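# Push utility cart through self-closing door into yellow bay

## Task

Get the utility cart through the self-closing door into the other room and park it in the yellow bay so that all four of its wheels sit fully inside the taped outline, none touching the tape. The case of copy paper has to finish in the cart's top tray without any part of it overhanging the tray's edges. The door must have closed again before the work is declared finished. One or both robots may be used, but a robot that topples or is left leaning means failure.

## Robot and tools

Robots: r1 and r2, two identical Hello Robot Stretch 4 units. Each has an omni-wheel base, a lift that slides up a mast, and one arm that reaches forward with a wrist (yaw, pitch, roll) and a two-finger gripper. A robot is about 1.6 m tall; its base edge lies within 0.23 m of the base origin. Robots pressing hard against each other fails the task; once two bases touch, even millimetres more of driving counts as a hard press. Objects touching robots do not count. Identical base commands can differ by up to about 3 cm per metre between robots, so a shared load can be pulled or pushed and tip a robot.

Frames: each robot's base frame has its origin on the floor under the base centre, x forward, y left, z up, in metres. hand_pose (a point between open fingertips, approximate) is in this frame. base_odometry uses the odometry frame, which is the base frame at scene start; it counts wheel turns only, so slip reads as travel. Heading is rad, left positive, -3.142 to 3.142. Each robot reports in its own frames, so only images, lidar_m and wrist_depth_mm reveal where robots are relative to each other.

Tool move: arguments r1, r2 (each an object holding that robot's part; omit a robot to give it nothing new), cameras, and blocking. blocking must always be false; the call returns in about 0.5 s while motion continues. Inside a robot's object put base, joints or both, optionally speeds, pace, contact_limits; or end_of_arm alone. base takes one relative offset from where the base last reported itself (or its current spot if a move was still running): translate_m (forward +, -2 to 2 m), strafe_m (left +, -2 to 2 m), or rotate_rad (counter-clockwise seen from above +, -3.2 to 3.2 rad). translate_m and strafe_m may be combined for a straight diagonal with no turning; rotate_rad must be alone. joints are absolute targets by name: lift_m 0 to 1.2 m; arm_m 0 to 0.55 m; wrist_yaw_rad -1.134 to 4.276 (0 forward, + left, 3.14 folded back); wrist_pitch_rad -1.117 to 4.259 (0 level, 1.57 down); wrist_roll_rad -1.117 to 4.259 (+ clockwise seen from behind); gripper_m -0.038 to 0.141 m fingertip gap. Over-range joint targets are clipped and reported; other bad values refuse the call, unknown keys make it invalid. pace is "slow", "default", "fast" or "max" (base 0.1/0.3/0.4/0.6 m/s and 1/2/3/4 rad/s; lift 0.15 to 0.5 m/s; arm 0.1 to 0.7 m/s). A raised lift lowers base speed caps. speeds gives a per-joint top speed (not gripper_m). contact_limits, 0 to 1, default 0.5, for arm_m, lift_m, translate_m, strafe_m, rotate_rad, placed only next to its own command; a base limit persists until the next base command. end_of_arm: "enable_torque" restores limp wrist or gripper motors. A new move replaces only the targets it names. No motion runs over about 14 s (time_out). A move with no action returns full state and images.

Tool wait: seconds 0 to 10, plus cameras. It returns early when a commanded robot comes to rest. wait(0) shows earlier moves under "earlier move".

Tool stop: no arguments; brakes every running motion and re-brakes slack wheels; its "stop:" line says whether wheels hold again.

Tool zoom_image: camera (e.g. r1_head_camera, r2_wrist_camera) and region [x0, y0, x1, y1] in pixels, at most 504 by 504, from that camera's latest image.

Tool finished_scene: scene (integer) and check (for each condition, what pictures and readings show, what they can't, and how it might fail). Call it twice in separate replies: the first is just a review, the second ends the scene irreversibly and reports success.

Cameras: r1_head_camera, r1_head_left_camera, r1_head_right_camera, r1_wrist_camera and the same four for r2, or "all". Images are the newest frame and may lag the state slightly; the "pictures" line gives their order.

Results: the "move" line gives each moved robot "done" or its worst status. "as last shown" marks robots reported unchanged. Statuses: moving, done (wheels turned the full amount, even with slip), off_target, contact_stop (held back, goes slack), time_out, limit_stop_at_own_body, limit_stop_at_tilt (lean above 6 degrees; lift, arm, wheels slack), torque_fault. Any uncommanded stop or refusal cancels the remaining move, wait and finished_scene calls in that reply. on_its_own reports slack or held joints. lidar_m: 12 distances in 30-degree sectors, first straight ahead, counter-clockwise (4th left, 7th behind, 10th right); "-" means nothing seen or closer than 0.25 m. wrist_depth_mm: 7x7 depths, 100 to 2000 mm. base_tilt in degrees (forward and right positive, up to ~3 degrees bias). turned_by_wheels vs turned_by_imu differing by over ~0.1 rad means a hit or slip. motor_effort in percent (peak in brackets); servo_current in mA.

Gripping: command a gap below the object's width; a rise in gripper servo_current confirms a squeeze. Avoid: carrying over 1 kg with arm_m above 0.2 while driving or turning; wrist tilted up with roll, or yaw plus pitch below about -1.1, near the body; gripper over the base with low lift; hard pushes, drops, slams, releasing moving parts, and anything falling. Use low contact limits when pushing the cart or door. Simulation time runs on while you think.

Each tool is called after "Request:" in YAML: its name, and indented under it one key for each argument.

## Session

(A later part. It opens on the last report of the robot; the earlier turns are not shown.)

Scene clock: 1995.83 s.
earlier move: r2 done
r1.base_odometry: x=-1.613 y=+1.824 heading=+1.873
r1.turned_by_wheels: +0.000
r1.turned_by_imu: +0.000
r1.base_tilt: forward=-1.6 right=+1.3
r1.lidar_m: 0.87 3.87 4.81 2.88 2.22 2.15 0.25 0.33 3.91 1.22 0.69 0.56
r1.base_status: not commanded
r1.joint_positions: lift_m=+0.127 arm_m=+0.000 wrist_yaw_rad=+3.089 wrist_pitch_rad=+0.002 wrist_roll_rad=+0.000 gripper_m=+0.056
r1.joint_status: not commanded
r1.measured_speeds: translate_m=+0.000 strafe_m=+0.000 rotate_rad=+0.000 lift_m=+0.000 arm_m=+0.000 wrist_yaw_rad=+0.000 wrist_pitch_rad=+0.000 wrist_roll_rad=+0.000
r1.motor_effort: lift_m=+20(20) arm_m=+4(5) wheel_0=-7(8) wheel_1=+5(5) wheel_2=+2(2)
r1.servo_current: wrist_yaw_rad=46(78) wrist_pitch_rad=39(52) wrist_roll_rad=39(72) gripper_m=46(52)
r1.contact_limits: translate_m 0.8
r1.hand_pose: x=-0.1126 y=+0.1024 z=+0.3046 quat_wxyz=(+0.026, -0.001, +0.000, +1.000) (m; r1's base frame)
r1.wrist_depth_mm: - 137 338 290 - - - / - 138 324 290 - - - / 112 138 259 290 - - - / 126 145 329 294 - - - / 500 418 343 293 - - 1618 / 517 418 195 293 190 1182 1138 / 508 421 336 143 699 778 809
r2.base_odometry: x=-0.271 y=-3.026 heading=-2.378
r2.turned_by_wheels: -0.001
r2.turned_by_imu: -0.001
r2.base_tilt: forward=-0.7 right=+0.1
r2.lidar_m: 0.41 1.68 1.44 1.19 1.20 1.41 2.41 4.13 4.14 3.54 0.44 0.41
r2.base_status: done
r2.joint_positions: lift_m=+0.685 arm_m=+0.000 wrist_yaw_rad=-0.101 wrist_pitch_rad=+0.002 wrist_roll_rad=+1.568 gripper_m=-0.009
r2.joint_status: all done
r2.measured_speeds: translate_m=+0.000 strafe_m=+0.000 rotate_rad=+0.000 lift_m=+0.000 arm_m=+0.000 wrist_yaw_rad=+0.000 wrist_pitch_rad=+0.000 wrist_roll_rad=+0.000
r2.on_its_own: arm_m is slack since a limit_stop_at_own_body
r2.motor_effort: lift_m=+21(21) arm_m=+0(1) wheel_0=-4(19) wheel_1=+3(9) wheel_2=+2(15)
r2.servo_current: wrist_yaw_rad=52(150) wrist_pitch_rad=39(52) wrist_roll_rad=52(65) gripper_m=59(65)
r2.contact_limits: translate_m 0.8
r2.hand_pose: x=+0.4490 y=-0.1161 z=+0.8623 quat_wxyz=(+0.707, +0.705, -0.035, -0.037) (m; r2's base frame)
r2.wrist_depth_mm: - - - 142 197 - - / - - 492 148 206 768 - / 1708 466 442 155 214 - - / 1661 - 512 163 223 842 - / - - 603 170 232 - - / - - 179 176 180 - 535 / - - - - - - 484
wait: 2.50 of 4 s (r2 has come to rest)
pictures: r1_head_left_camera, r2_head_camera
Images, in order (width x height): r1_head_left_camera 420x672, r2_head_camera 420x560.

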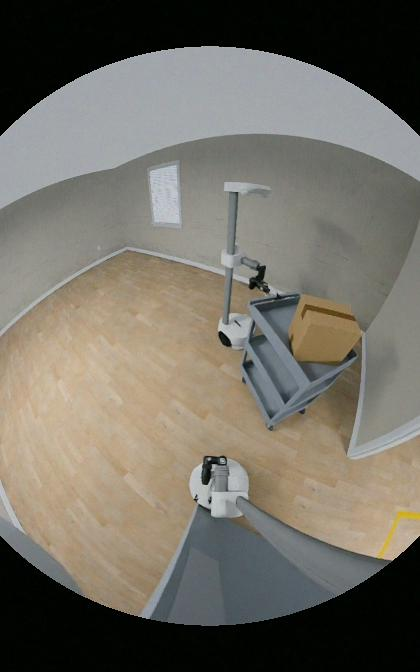

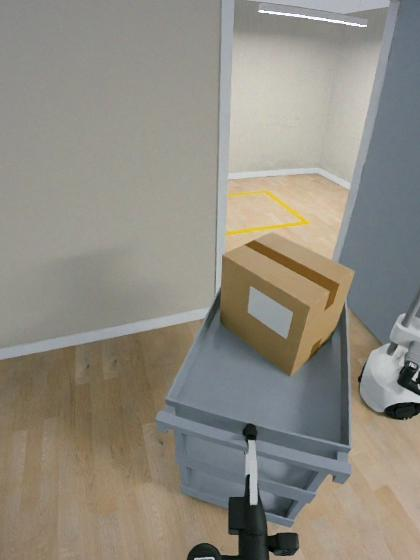

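Request:
move:
  blocking: false
  r2: {"base": {"translate_m": 0.191, "strafe_m": -0.060}, "contact_limits": {"translate_m": 0.8}}
  cameras: []

Request:
wait:
  seconds: 4
  cameras: ["r1_head_left_camera", "r2_head_camera"]

Scene clock: 2082.60 s.
move: r2 moving
r1.base_odometry: x=-1.613 y=+1.824 heading=+1.873
r1.turned_by_wheels: +0.000
r1.turned_by_imu: +0.000
r1.base_tilt: forward=-1.5 right=+1.3
r1.lidar_m: 0.87 3.84 4.79 2.92 2.19 2.14 0.25 0.35 3.92 1.21 0.62 0.56
r1.base_status: not commanded
r1.joint_positions: lift_m=+0.127 arm_m=+0.000 wrist_yaw_rad=+3.089 wrist_pitch_rad=+0.002 wrist_roll_rad=+0.000 gripper_m=+0.056
r1.joint_status: not commanded
r1.measured_speeds: translate_m=+0.000 strafe_m=+0.000 rotate_rad=+0.000 lift_m=+0.000 arm_m=+0.000 wrist_yaw_rad=+0.000 wrist_pitch_rad=+0.000 wrist_roll_rad=+0.000
r1.motor_effort: lift_m=+20(20) arm_m=+5(5) wheel_0=-8(8) wheel_1=+5(5) wheel_2=+2(2)
r1.servo_current: wrist_yaw_rad=52(65) wrist_pitch_rad=39(46) wrist_roll_rad=33(59) gripper_m=39(46)
r1.contact_limits: translate_m 0.8
r1.hand_pose: x=-0.1126 y=+0.1024 z=+0.3046 quat_wxyz=(+0.026, -0.001, +0.000, +1.000) (m; r1's base frame)
r1.wrist_depth_mm: - 137 342 289 - - - / - 137 325 289 - - - / 112 138 259 291 - - - / 127 144 327 291 - - - / 496 415 342 293 - - 1618 / 521 418 194 293 191 1182 1118 / 508 421 342 143 699 778 820
r2.base_odometry: x=-0.300 y=-3.041 heading=-2.378
r2.turned_by_wheels: +0.000
r2.turned_by_imu: +0.000
r2.base_tilt: forward=-0.7 right=+0.1
r2.lidar_m: 0.42 1.61 1.44 1.22 1.22 1.40 2.44 4.17 4.09 3.53 0.46 0.38
r2.base_status: translate_m moving; strafe_m moving
r2.joint_positions: lift_m=+0.685 arm_m=+0.000 wrist_yaw_rad=-0.102 wrist_pitch_rad=+0.002 wrist_roll_rad=+1.568 gripper_m=-0.009
r2.joint_status: not commanded
r2.measured_speeds: translate_m=+0.124 strafe_m=-0.037 rotate_rad=-0.004 lift_m=+0.000 arm_m=+0.000 wrist_yaw_rad=+0.000 wrist_pitch_rad=+0.000 wrist_roll_rad=+0.000
r2.on_its_own: arm_m is slack since a limit_stop_at_own_body
r2.motor_effort: lift_m=+21(21) arm_m=+0(1) wheel_0=+8(12) wheel_1=+7(8) wheel_2=-18(18)
r2.servo_current: wrist_yaw_rad=46(59) wrist_pitch_rad=33(46) wrist_roll_rad=59(59) gripper_m=59(65)
r2.contact_limits: translate_m 0.8
r2.hand_pose: x=+0.4488 y=-0.1164 z=+0.8623 quat_wxyz=(+0.707, +0.705, -0.035, -0.037) (m; r2's base frame)
r2.wrist_depth_mm: - - 574 140 195 - - / - - 488 146 203 768 - / 1708 466 442 152 212 - - / 1756 - 512 160 221 831 - / - - 609 169 231 - - / - - 179 176 172 - 535 / - - - - - - 484
pictures: none
No camera images: "cameras" was empty.

Scene clock: 2084.13 s.
earlier move: r2 done
r1.base_odometry: x=-1.613 y=+1.824 heading=+1.873
r1.turned_by_wheels: +0.000
r1.turned_by_imu: +0.000
r1.base_tilt: forward=-1.6 right=+1.3
r1.lidar_m: 0.91 3.81 4.81 2.91 2.20 2.13 0.25 0.33 3.93 1.21 0.50 0.55
r1.base_status: not commanded
r1.joint_positions: lift_m=+0.127 arm_m=+0.000 wrist_yaw_rad=+3.089 wrist_pitch_rad=+0.002 wrist_roll_rad=+0.000 gripper_m=+0.056
r1.joint_status: not commanded
r1.measured_speeds: translate_m=+0.000 strafe_m=+0.000 rotate_rad=+0.000 lift_m=+0.000 arm_m=+0.000 wrist_yaw_rad=+0.000 wrist_pitch_rad=+0.000 wrist_roll_rad=+0.000
r1.motor_effort: lift_m=+20(20) arm_m=+4(5) wheel_0=-7(8) wheel_1=+5(5) wheel_2=+2(2)
r1.servo_current: wrist_yaw_rad=52(65) wrist_pitch_rad=39(52) wrist_roll_rad=46(72) gripper_m=39(46)
r1.contact_limits: translate_m 0.8
r1.hand_pose: x=-0.1126 y=+0.1024 z=+0.3046 quat_wxyz=(+0.026, -0.001, +0.000, +1.000) (m; r1's base frame)
r1.wrist_depth_mm: - 137 340 289 - - - / - 138 327 291 - - - / 112 138 260 291 - - - / 127 144 327 293 - - - / 496 415 343 291 - - 1618 / 517 418 194 294 191 1160 1160 / 508 421 342 143 699 768 820
r2.base_odometry: x=-0.450 y=-3.115 heading=-2.378
r2.turned_by_wheels: +0.001
r2.turned_by_imu: +0.002
r2.base_tilt: forward=-0.7 right=+0.0
r2.lidar_m: 0.42 1.49 1.54 1.31 1.30 1.53 2.69 4.30 4.00 3.44 1.15 0.39
r2.base_status: done
r2.joint_positions: lift_m=+0.685 arm_m=+0.000 wrist_yaw_rad=-0.098 wrist_pitch_rad=+0.002 wrist_roll_rad=+1.568 gripper_m=-0.009
r2.joint_status: not commanded
r2.measured_speeds: translate_m=+0.000 strafe_m=+0.000 rotate_rad=+0.000 lift_m=+0.000 arm_m=+0.000 wrist_yaw_rad=+0.000 wrist_pitch_rad=+0.000 wrist_roll_rad=+0.000
r2.on_its_own: arm_m is slack since a limit_stop_at_own_body
r2.motor_effort: lift_m=+21(21) arm_m=+0(1) wheel_0=+5(13) wheel_1=+5(8) wheel_2=-1(18)
r2.servo_current: wrist_yaw_rad=52(59) wrist_pitch_rad=39(46) wrist_roll_rad=46(59) gripper_m=65(72)
r2.contact_limits: translate_m 0.8
r2.hand_pose: x=+0.4493 y=-0.1152 z=+0.8623 quat_wxyz=(+0.707, +0.705, -0.034, -0.035) (m; r2's base frame)
r2.wrist_depth_mm: - 1808 535 134 189 - - / 1708 496 462 140 198 - - / - 455 442 147 207 - - / - - 525 157 218 - - / - - 615 167 230 - - / - - 181 175 183 - - / - - - - - - 469
wait: 1.53 of 4 s (r2 has come to rest)
pictures: r1_head_left_camera, r2_head_camera
Images, in order (width x height): r1_head_left_camera 420x672, r2_head_camera 420x560.

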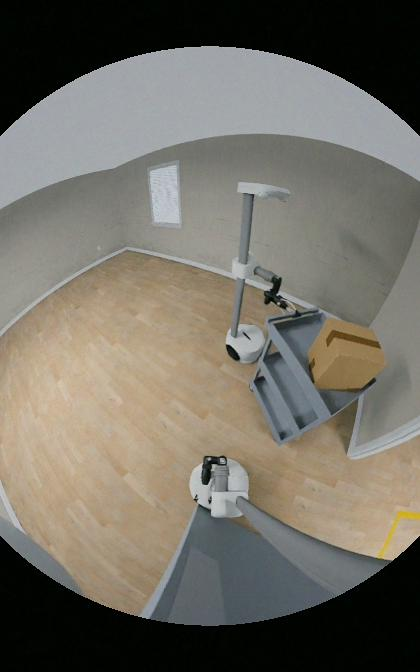

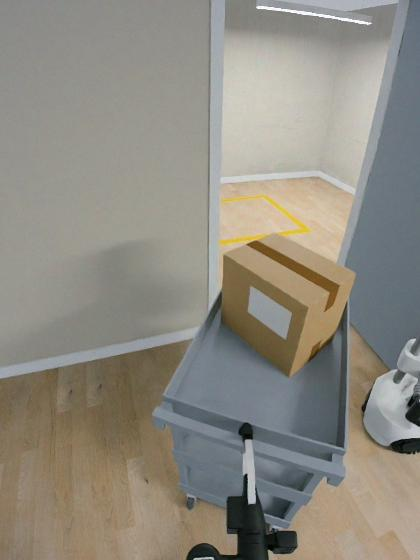

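Request:
wait:
  seconds: 0
  cameras: ["r2_head_camera", "r2_wrist_camera", "r1_head_left_camera"]

Scene clock: 2120.70 s.
r1.base_odometry: x=-1.613 y=+1.824 heading=+1.873
r1.turned_by_wheels: +0.000
r1.turned_by_imu: +0.000
r1.base_tilt: forward=-1.6 right=+1.3
r1.lidar_m: 0.91 3.87 4.79 2.95 2.21 2.14 0.25 0.34 3.93 1.21 0.50 0.54
r1.base_status: not commanded
r1.joint_positions: lift_m=+0.127 arm_m=+0.000 wrist_yaw_rad=+3.089 wrist_pitch_rad=+0.002 wrist_roll_rad=+0.000 gripper_m=+0.056
r1.joint_status: not commanded
r1.measured_speeds: translate_m=+0.000 strafe_m=+0.000 rotate_rad=+0.000 lift_m=+0.000 arm_m=+0.000 wrist_yaw_rad=+0.000 wrist_pitch_rad=+0.000 wrist_roll_rad=+0.000
r1.motor_effort: lift_m=+20(20) arm_m=+4(5) wheel_0=-7(8) wheel_1=+5(5) wheel_2=+2(2)
r1.servo_current: wrist_yaw_rad=52(65) wrist_pitch_rad=46(52) wrist_roll_rad=39(72) gripper_m=39(46)
r1.contact_limits: translate_m 0.8
r1.hand_pose: x=-0.1126 y=+0.1024 z=+0.3046 quat_wxyz=(+0.026, -0.001, +0.000, +1.000) (m; r1's base frame)
r1.wrist_depth_mm: - 137 338 290 - - - / - 137 322 289 - - - / 112 138 262 290 - - - / 126 144 327 291 - - - / 500 415 343 293 - - 1576 / 517 418 195 293 190 1182 1160 / 508 421 340 143 699 778 820
r2.base_odometry: x=-0.450 y=-3.115 heading=-2.378
r2.turned_by_wheels: +0.000
r2.turned_by_imu: +0.000
r2.base_tilt: forward=-0.6 right=+0.1
r2.lidar_m: 0.40 1.50 1.55 1.31 1.30 1.55 2.64 4.29 4.01 3.45 1.15 0.39
r2.base_status: done
r2.joint_positions: lift_m=+0.685 arm_m=+0.000 wrist_yaw_rad=-0.098 wrist_pitch_rad=+0.002 wrist_roll_rad=+1.568 gripper_m=-0.009
r2.joint_status: not commanded
r2.measured_speeds: translate_m=+0.000 strafe_m=+0.000 rotate_rad=+0.000 lift_m=+0.000 arm_m=+0.000 wrist_yaw_rad=+0.000 wrist_pitch_rad=+0.000 wrist_roll_rad=+0.000
r2.on_its_own: arm_m is slack since a limit_stop_at_own_body
r2.motor_effort: lift_m=+21(21) arm_m=+0(1) wheel_0=+5(13) wheel_1=+5(8) wheel_2=-1(18)
r2.servo_current: wrist_yaw_rad=46(59) wrist_pitch_rad=39(46) wrist_roll_rad=33(59) gripper_m=59(72)
r2.contact_limits: translate_m 0.8
r2.hand_pose: x=+0.4493 y=-0.1152 z=+0.8623 quat_wxyz=(+0.707, +0.705, -0.034, -0.035) (m; r2's base frame)
r2.wrist_depth_mm: - 1808 535 134 189 - - / 1708 500 459 140 198 - - / - 455 442 147 208 - - / - - 517 156 220 - - / - - 615 167 230 - - / - - 182 175 183 - - / - - - - - - 469
pictures: r1_head_left_camera, r2_head_camera, r2_wrist_camera
Images, in order (width x height): r1_head_left_camera 420x672, r2_head_camera 420x560, r2_wrist_camera 616x392.

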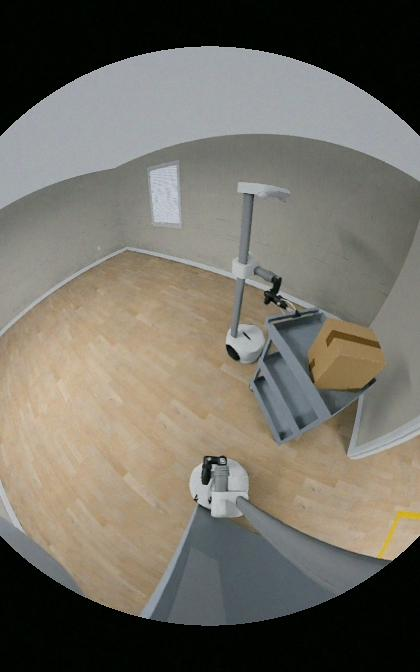

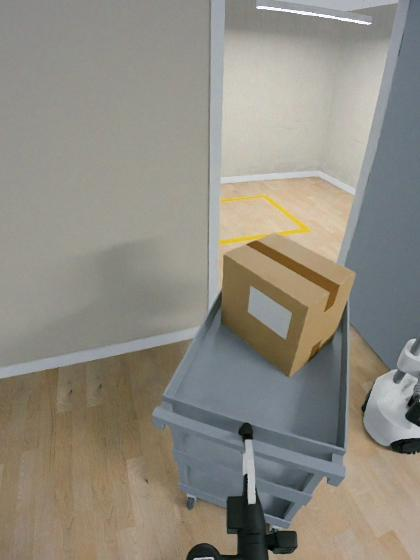

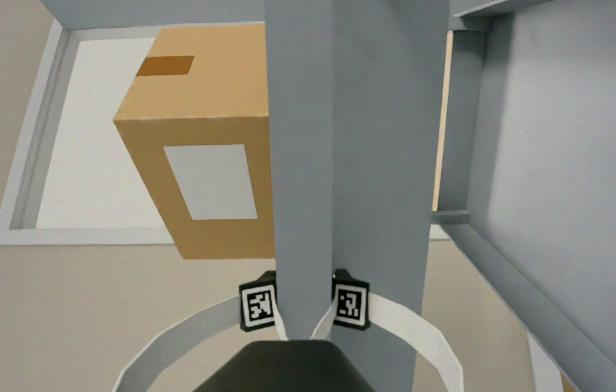

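Request:
zoom_image:
  camera: "r2_head_camera"
  region: [150, 180, 420, 460]

Request:
zoom_image:
  camera: "r1_head_left_camera"
  region: [220, 280, 420, 520]

Scaled by 1.800 from the camera's 420x560 image, which has a finer 1200x1600 frame.

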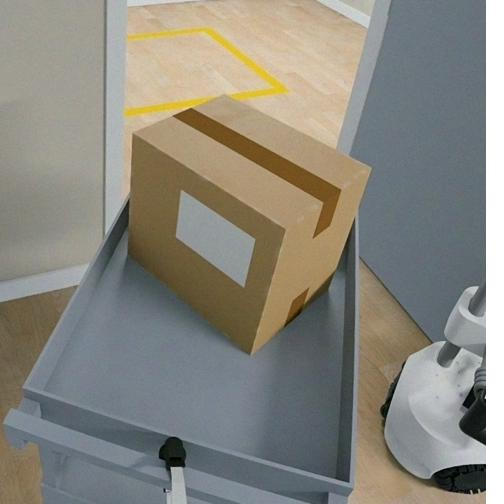

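Scaled by 2.100 from the camera's 420x672 image, which has a finer 600x960 frame.

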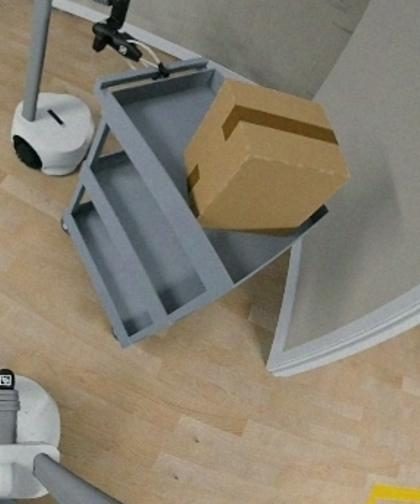

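Request:
move:
  blocking: false
  r2: {"base": {"translate_m": 0.170, "strafe_m": -0.105}, "contact_limits": {"translate_m": 0.8}}
  cameras: []

Request:
wait:
  seconds: 2.5
  cameras: ["r2_head_camera", "r1_head_left_camera"]

Scene clock: 2162.60 s.
move: r2 moving
r1.base_odometry: x=-1.613 y=+1.824 heading=+1.873
r1.turned_by_wheels: +0.000
r1.turned_by_imu: +0.000
r1.base_tilt: forward=-1.6 right=+1.3
r1.lidar_m: 1.07 3.84 4.81 2.93 2.20 2.14 0.25 0.34 3.93 1.19 0.50 0.53
r1.base_status: not commanded
r1.joint_positions: lift_m=+0.127 arm_m=+0.000 wrist_yaw_rad=+3.089 wrist_pitch_rad=+0.002 wrist_roll_rad=+0.000 gripper_m=+0.056
r1.joint_status: not commanded
r1.measured_speeds: translate_m=+0.000 strafe_m=+0.000 rotate_rad=+0.000 lift_m=+0.000 arm_m=+0.000 wrist_yaw_rad=+0.000 wrist_pitch_rad=+0.000 wrist_roll_rad=+0.000
r1.motor_effort: lift_m=+20(20) arm_m=+4(5) wheel_0=-7(8) wheel_1=+5(5) wheel_2=+2(2)
r1.servo_current: wrist_yaw_rad=46(52) wrist_pitch_rad=39(46) wrist_roll_rad=59(59) gripper_m=39(46)
r1.contact_limits: translate_m 0.8
r1.hand_pose: x=-0.1126 y=+0.1024 z=+0.3046 quat_wxyz=(+0.026, -0.001, +0.000, +1.000) (m; r1's base frame)
r1.wrist_depth_mm: - 137 338 290 - - - / - 138 325 290 - - - / 112 138 260 291 - - - / 127 144 325 291 - - - / 496 415 345 293 - - 1618 / 521 418 195 293 190 1160 1138 / 504 418 340 143 699 778 820
r2.base_odometry: x=-0.485 y=-3.122 heading=-2.378
r2.turned_by_wheels: +0.000
r2.turned_by_imu: +0.001
r2.base_tilt: forward=-0.7 right=+0.1
r2.lidar_m: 0.42 1.46 1.55 1.32 1.33 1.57 2.72 4.34 3.98 3.42 1.13 0.39
r2.base_status: translate_m moving; strafe_m moving
r2.joint_positions: lift_m=+0.685 arm_m=+0.000 wrist_yaw_rad=-0.098 wrist_pitch_rad=+0.002 wrist_roll_rad=+1.568 gripper_m=-0.009
r2.joint_status: not commanded
r2.measured_speeds: translate_m=+0.119 strafe_m=-0.071 rotate_rad=+0.006 lift_m=+0.000 arm_m=+0.000 wrist_yaw_rad=+0.000 wrist_pitch_rad=+0.000 wrist_roll_rad=+0.000
r2.on_its_own: arm_m is slack since a limit_stop_at_own_body
r2.motor_effort: lift_m=+21(21) arm_m=+0(1) wheel_0=+14(19) wheel_1=-2(5) wheel_2=-12(14)
r2.servo_current: wrist_yaw_rad=52(59) wrist_pitch_rad=39(46) wrist_roll_rad=52(52) gripper_m=59(65)
r2.contact_limits: translate_m 0.8
r2.hand_pose: x=+0.4493 y=-0.1152 z=+0.8623 quat_wxyz=(+0.707, +0.705, -0.034, -0.035) (m; r2's base frame)
r2.wrist_depth_mm: - 1756 539 134 189 - - / 1618 500 459 140 198 - - / - 452 442 147 208 - - / - - 521 158 218 - - / - - 609 166 229 - - / - - 183 174 182 - - / - - - - - - 473
pictures: none
No camera images: "cameras" was empty.

Scene clock: 2164.07 s.
earlier move: r2 done
r1.base_odometry: x=-1.613 y=+1.824 heading=+1.873
r1.turned_by_wheels: +0.000
r1.turned_by_imu: +0.000
r1.base_tilt: forward=-1.6 right=+1.3
r1.lidar_m: 0.96 3.84 4.79 2.94 2.20 2.13 0.25 0.31 3.92 0.48 0.47 0.53
r1.base_status: not commanded
r1.joint_positions: lift_m=+0.127 arm_m=+0.000 wrist_yaw_rad=+3.089 wrist_pitch_rad=+0.002 wrist_roll_rad=+0.000 gripper_m=+0.056
r1.joint_status: not commanded
r1.measured_speeds: translate_m=+0.000 strafe_m=+0.000 rotate_rad=+0.000 lift_m=+0.000 arm_m=+0.000 wrist_yaw_rad=+0.000 wrist_pitch_rad=+0.000 wrist_roll_rad=+0.000
r1.motor_effort: lift_m=+20(20) arm_m=+4(5) wheel_0=-8(8) wheel_1=+5(5) wheel_2=+2(2)
r1.servo_current: wrist_yaw_rad=52(59) wrist_pitch_rad=33(52) wrist_roll_rad=52(59) gripper_m=46(46)
r1.contact_limits: translate_m 0.8
r1.hand_pose: x=-0.1126 y=+0.1024 z=+0.3046 quat_wxyz=(+0.026, -0.001, +0.000, +1.000) (m; r1's base frame)
r1.wrist_depth_mm: - 137 338 290 - - - / - 137 325 290 - - - / 112 138 260 291 - - - / 127 144 327 291 - - - / 492 415 343 291 - - 1618 / 517 418 195 294 190 1182 1138 / 504 424 340 143 691 778 831
r2.base_odometry: x=-0.646 y=-3.157 heading=-2.378
r2.turned_by_wheels: +0.000
r2.turned_by_imu: +0.000
r2.base_tilt: forward=-0.6 right=+0.0
r2.lidar_m: 0.42 1.36 1.59 1.44 1.45 1.72 3.00 4.42 3.85 3.30 0.96 0.39
r2.base_status: done
r2.joint_positions: lift_m=+0.685 arm_m=+0.000 wrist_yaw_rad=-0.098 wrist_pitch_rad=+0.002 wrist_roll_rad=+1.568 gripper_m=-0.009
r2.joint_status: not commanded
r2.measured_speeds: translate_m=+0.000 strafe_m=+0.000 rotate_rad=+0.000 lift_m=+0.000 arm_m=+0.000 wrist_yaw_rad=+0.000 wrist_pitch_rad=+0.000 wrist_roll_rad=+0.000
r2.on_its_own: arm_m is slack since a limit_stop_at_own_body
r2.motor_effort: lift_m=+21(21) arm_m=+0(1) wheel_0=+2(19) wheel_1=-5(6) wheel_2=-2(14)
r2.servo_current: wrist_yaw_rad=46(59) wrist_pitch_rad=39(46) wrist_roll_rad=33(59) gripper_m=59(65)
r2.contact_limits: translate_m 0.8
r2.hand_pose: x=+0.4494 y=-0.1151 z=+0.8623 quat_wxyz=(+0.707, +0.705, -0.034, -0.035) (m; r2's base frame)
r2.wrist_depth_mm: - - 535 138 193 - - / - - 469 143 202 768 - / - 466 442 150 211 - - / - - 517 160 220 - - / - - 603 168 232 - - / - - 181 176 183 - 525 / - - - - - - 477
wait: 1.47 of 2.5 s (r2 has come to rest)
pictures: r1_head_left_camera, r2_head_camera
Images, in order (width x height): r1_head_left_camera 420x672, r2_head_camera 420x560.

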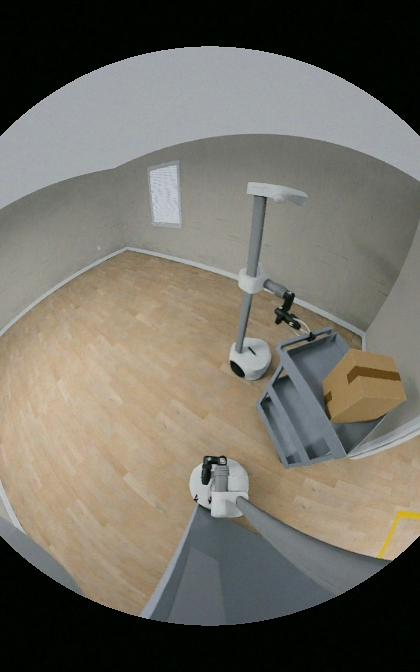

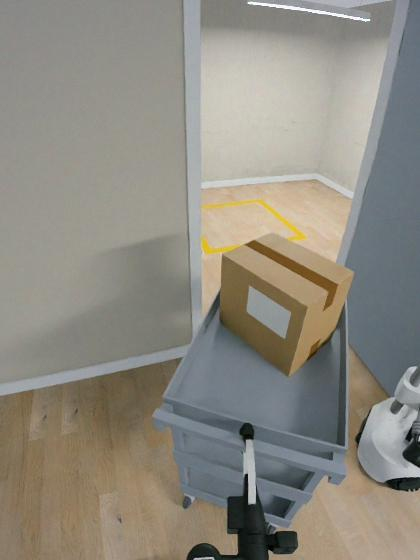

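Request:
move:
  blocking: false
  r2: {"base": {"translate_m": 0.078, "strafe_m": -0.128}, "contact_limits": {"translate_m": 0.8}}
  cameras: []

Request:
wait:
  seconds: 2.5
  cameras: ["r2_head_camera", "r1_head_left_camera"]

Scene clock: 2205.13 s.
move: r2 moving
r1.base_odometry: x=-1.613 y=+1.824 heading=+1.873
r1.turned_by_wheels: +0.000
r1.turned_by_imu: +0.000
r1.base_tilt: forward=-1.5 right=+1.3
r1.lidar_m: 0.93 3.84 4.79 2.93 2.19 2.15 0.25 0.35 3.94 0.47 0.46 0.49
r1.base_status: not commanded
r1.joint_positions: lift_m=+0.127 arm_m=+0.000 wrist_yaw_rad=+3.089 wrist_pitch_rad=+0.002 wrist_roll_rad=+0.000 gripper_m=+0.056
r1.joint_status: not commanded
r1.measured_speeds: translate_m=+0.000 strafe_m=+0.000 rotate_rad=+0.000 lift_m=+0.000 arm_m=+0.000 wrist_yaw_rad=+0.000 wrist_pitch_rad=+0.000 wrist_roll_rad=+0.000
r1.motor_effort: lift_m=+20(20) arm_m=+4(5) wheel_0=-7(8) wheel_1=+5(5) wheel_2=+2(2)
r1.servo_current: wrist_yaw_rad=46(59) wrist_pitch_rad=39(46) wrist_roll_rad=39(46) gripper_m=39(46)
r1.contact_limits: translate_m 0.8
r1.hand_pose: x=-0.1126 y=+0.1024 z=+0.3046 quat_wxyz=(+0.026, -0.001, +0.000, +1.000) (m; r1's base frame)
r1.wrist_depth_mm: - 137 340 290 - - - / - 138 324 290 - - - / 112 138 262 291 - - - / 126 145 327 291 - - - / 496 415 342 293 - - 1618 / 517 421 194 296 191 1182 1118 / 508 424 338 143 699 778 820
r2.base_odometry: x=-0.676 y=-3.149 heading=-2.378
r2.turned_by_wheels: +0.000
r2.turned_by_imu: +0.001
r2.base_tilt: forward=-0.7 right=+0.0
r2.lidar_m: 0.41 1.34 1.60 1.48 1.48 1.71 3.04 4.45 3.78 3.28 0.91 0.39
r2.base_status: translate_m moving; strafe_m moving
r2.joint_positions: lift_m=+0.685 arm_m=+0.000 wrist_yaw_rad=-0.098 wrist_pitch_rad=+0.002 wrist_roll_rad=+1.568 gripper_m=-0.009
r2.joint_status: not commanded
r2.measured_speeds: translate_m=+0.066 strafe_m=-0.105 rotate_rad=-0.003 lift_m=+0.000 arm_m=+0.000 wrist_yaw_rad=+0.005 wrist_pitch_rad=+0.000 wrist_roll_rad=+0.000
r2.on_its_own: arm_m is slack since a limit_stop_at_own_body
r2.motor_effort: lift_m=+21(21) arm_m=+0(0) wheel_0=+15(16) wheel_1=-7(9) wheel_2=-9(10)
r2.servo_current: wrist_yaw_rad=33(52) wrist_pitch_rad=39(52) wrist_roll_rad=52(52) gripper_m=59(65)
r2.contact_limits: translate_m 0.8
r2.hand_pose: x=+0.4494 y=-0.1151 z=+0.8623 quat_wxyz=(+0.707, +0.705, -0.034, -0.035) (m; r2's base frame)
r2.wrist_depth_mm: 1576 - 559 137 193 - - / - - 477 143 200 759 - / - 449 439 150 210 - - / - - 512 160 221 - - / - - 615 167 230 - - / - - 183 175 182 - 530 / - - - - - - 480
pictures: none
No camera images: "cameras" was empty.

Scene clock: 2206.47 s.
earlier move: r2 done
r1.base_odometry: x=-1.613 y=+1.824 heading=+1.873
r1.turned_by_wheels: +0.000
r1.turned_by_imu: +0.000
r1.base_tilt: forward=-1.5 right=+1.3
r1.lidar_m: 0.83 3.84 4.77 2.93 2.20 2.13 0.25 0.32 3.92 0.44 0.40 0.46
r1.base_status: not commanded
r1.joint_positions: lift_m=+0.127 arm_m=+0.000 wrist_yaw_rad=+3.089 wrist_pitch_rad=+0.002 wrist_roll_rad=+0.000 gripper_m=+0.056
r1.joint_status: not commanded
r1.measured_speeds: translate_m=+0.000 strafe_m=+0.000 rotate_rad=+0.000 lift_m=+0.000 arm_m=+0.000 wrist_yaw_rad=+0.000 wrist_pitch_rad=+0.000 wrist_roll_rad=+0.000
r1.motor_effort: lift_m=+20(20) arm_m=+4(5) wheel_0=-7(8) wheel_1=+5(5) wheel_2=+2(2)
r1.servo_current: wrist_yaw_rad=52(59) wrist_pitch_rad=33(46) wrist_roll_rad=52(72) gripper_m=39(46)
r1.contact_limits: translate_m 0.8
r1.hand_pose: x=-0.1126 y=+0.1024 z=+0.3046 quat_wxyz=(+0.026, -0.001, +0.000, +1.000) (m; r1's base frame)
r1.wrist_depth_mm: - 137 340 289 - - - / - 137 325 291 - - - / 112 138 259 290 - - - / 127 145 325 293 - - - / 492 415 342 291 - - 1618 / 521 418 195 294 191 1160 1160 / 500 421 336 143 699 768 809
r2.base_odometry: x=-0.791 y=-3.118 heading=-2.378
r2.turned_by_wheels: +0.000
r2.turned_by_imu: +0.001
r2.base_tilt: forward=-0.7 right=+0.1
r2.lidar_m: 0.40 1.33 1.56 1.60 1.60 1.88 3.30 4.50 3.67 3.13 0.81 0.41
r2.base_status: done
r2.joint_positions: lift_m=+0.685 arm_m=+0.000 wrist_yaw_rad=-0.097 wrist_pitch_rad=+0.002 wrist_roll_rad=+1.568 gripper_m=-0.009
r2.joint_status: not commanded
r2.measured_speeds: translate_m=+0.000 strafe_m=+0.000 rotate_rad=+0.000 lift_m=+0.000 arm_m=+0.000 wrist_yaw_rad=+0.000 wrist_pitch_rad=+0.000 wrist_roll_rad=+0.000
r2.on_its_own: arm_m is slack since a limit_stop_at_own_body
r2.motor_effort: lift_m=+21(21) arm_m=+0(1) wheel_0=+2(18) wheel_1=-2(9) wheel_2=-2(10)
r2.servo_current: wrist_yaw_rad=39(59) wrist_pitch_rad=39(52) wrist_roll_rad=39(59) gripper_m=59(65)
r2.contact_limits: translate_m 0.8
r2.hand_pose: x=+0.4494 y=-0.1150 z=+0.8623 quat_wxyz=(+0.707, +0.705, -0.033, -0.035) (m; r2's base frame)
r2.wrist_depth_mm: - - - 151 207 - - / - - 554 157 213 768 - / - 484 452 160 219 - - / - - 488 166 225 842 - / - - 569 171 233 - - / - - 186 176 183 - - / - - - - - - 496
wait: 1.33 of 2.5 s (r2 has come to rest)
pictures: r1_head_left_camera, r2_head_camera
Images, in order (width x height): r1_head_left_camera 420x672, r2_head_camera 420x560.

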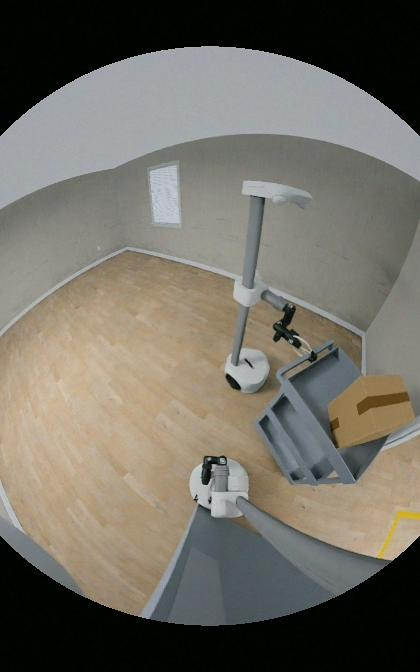

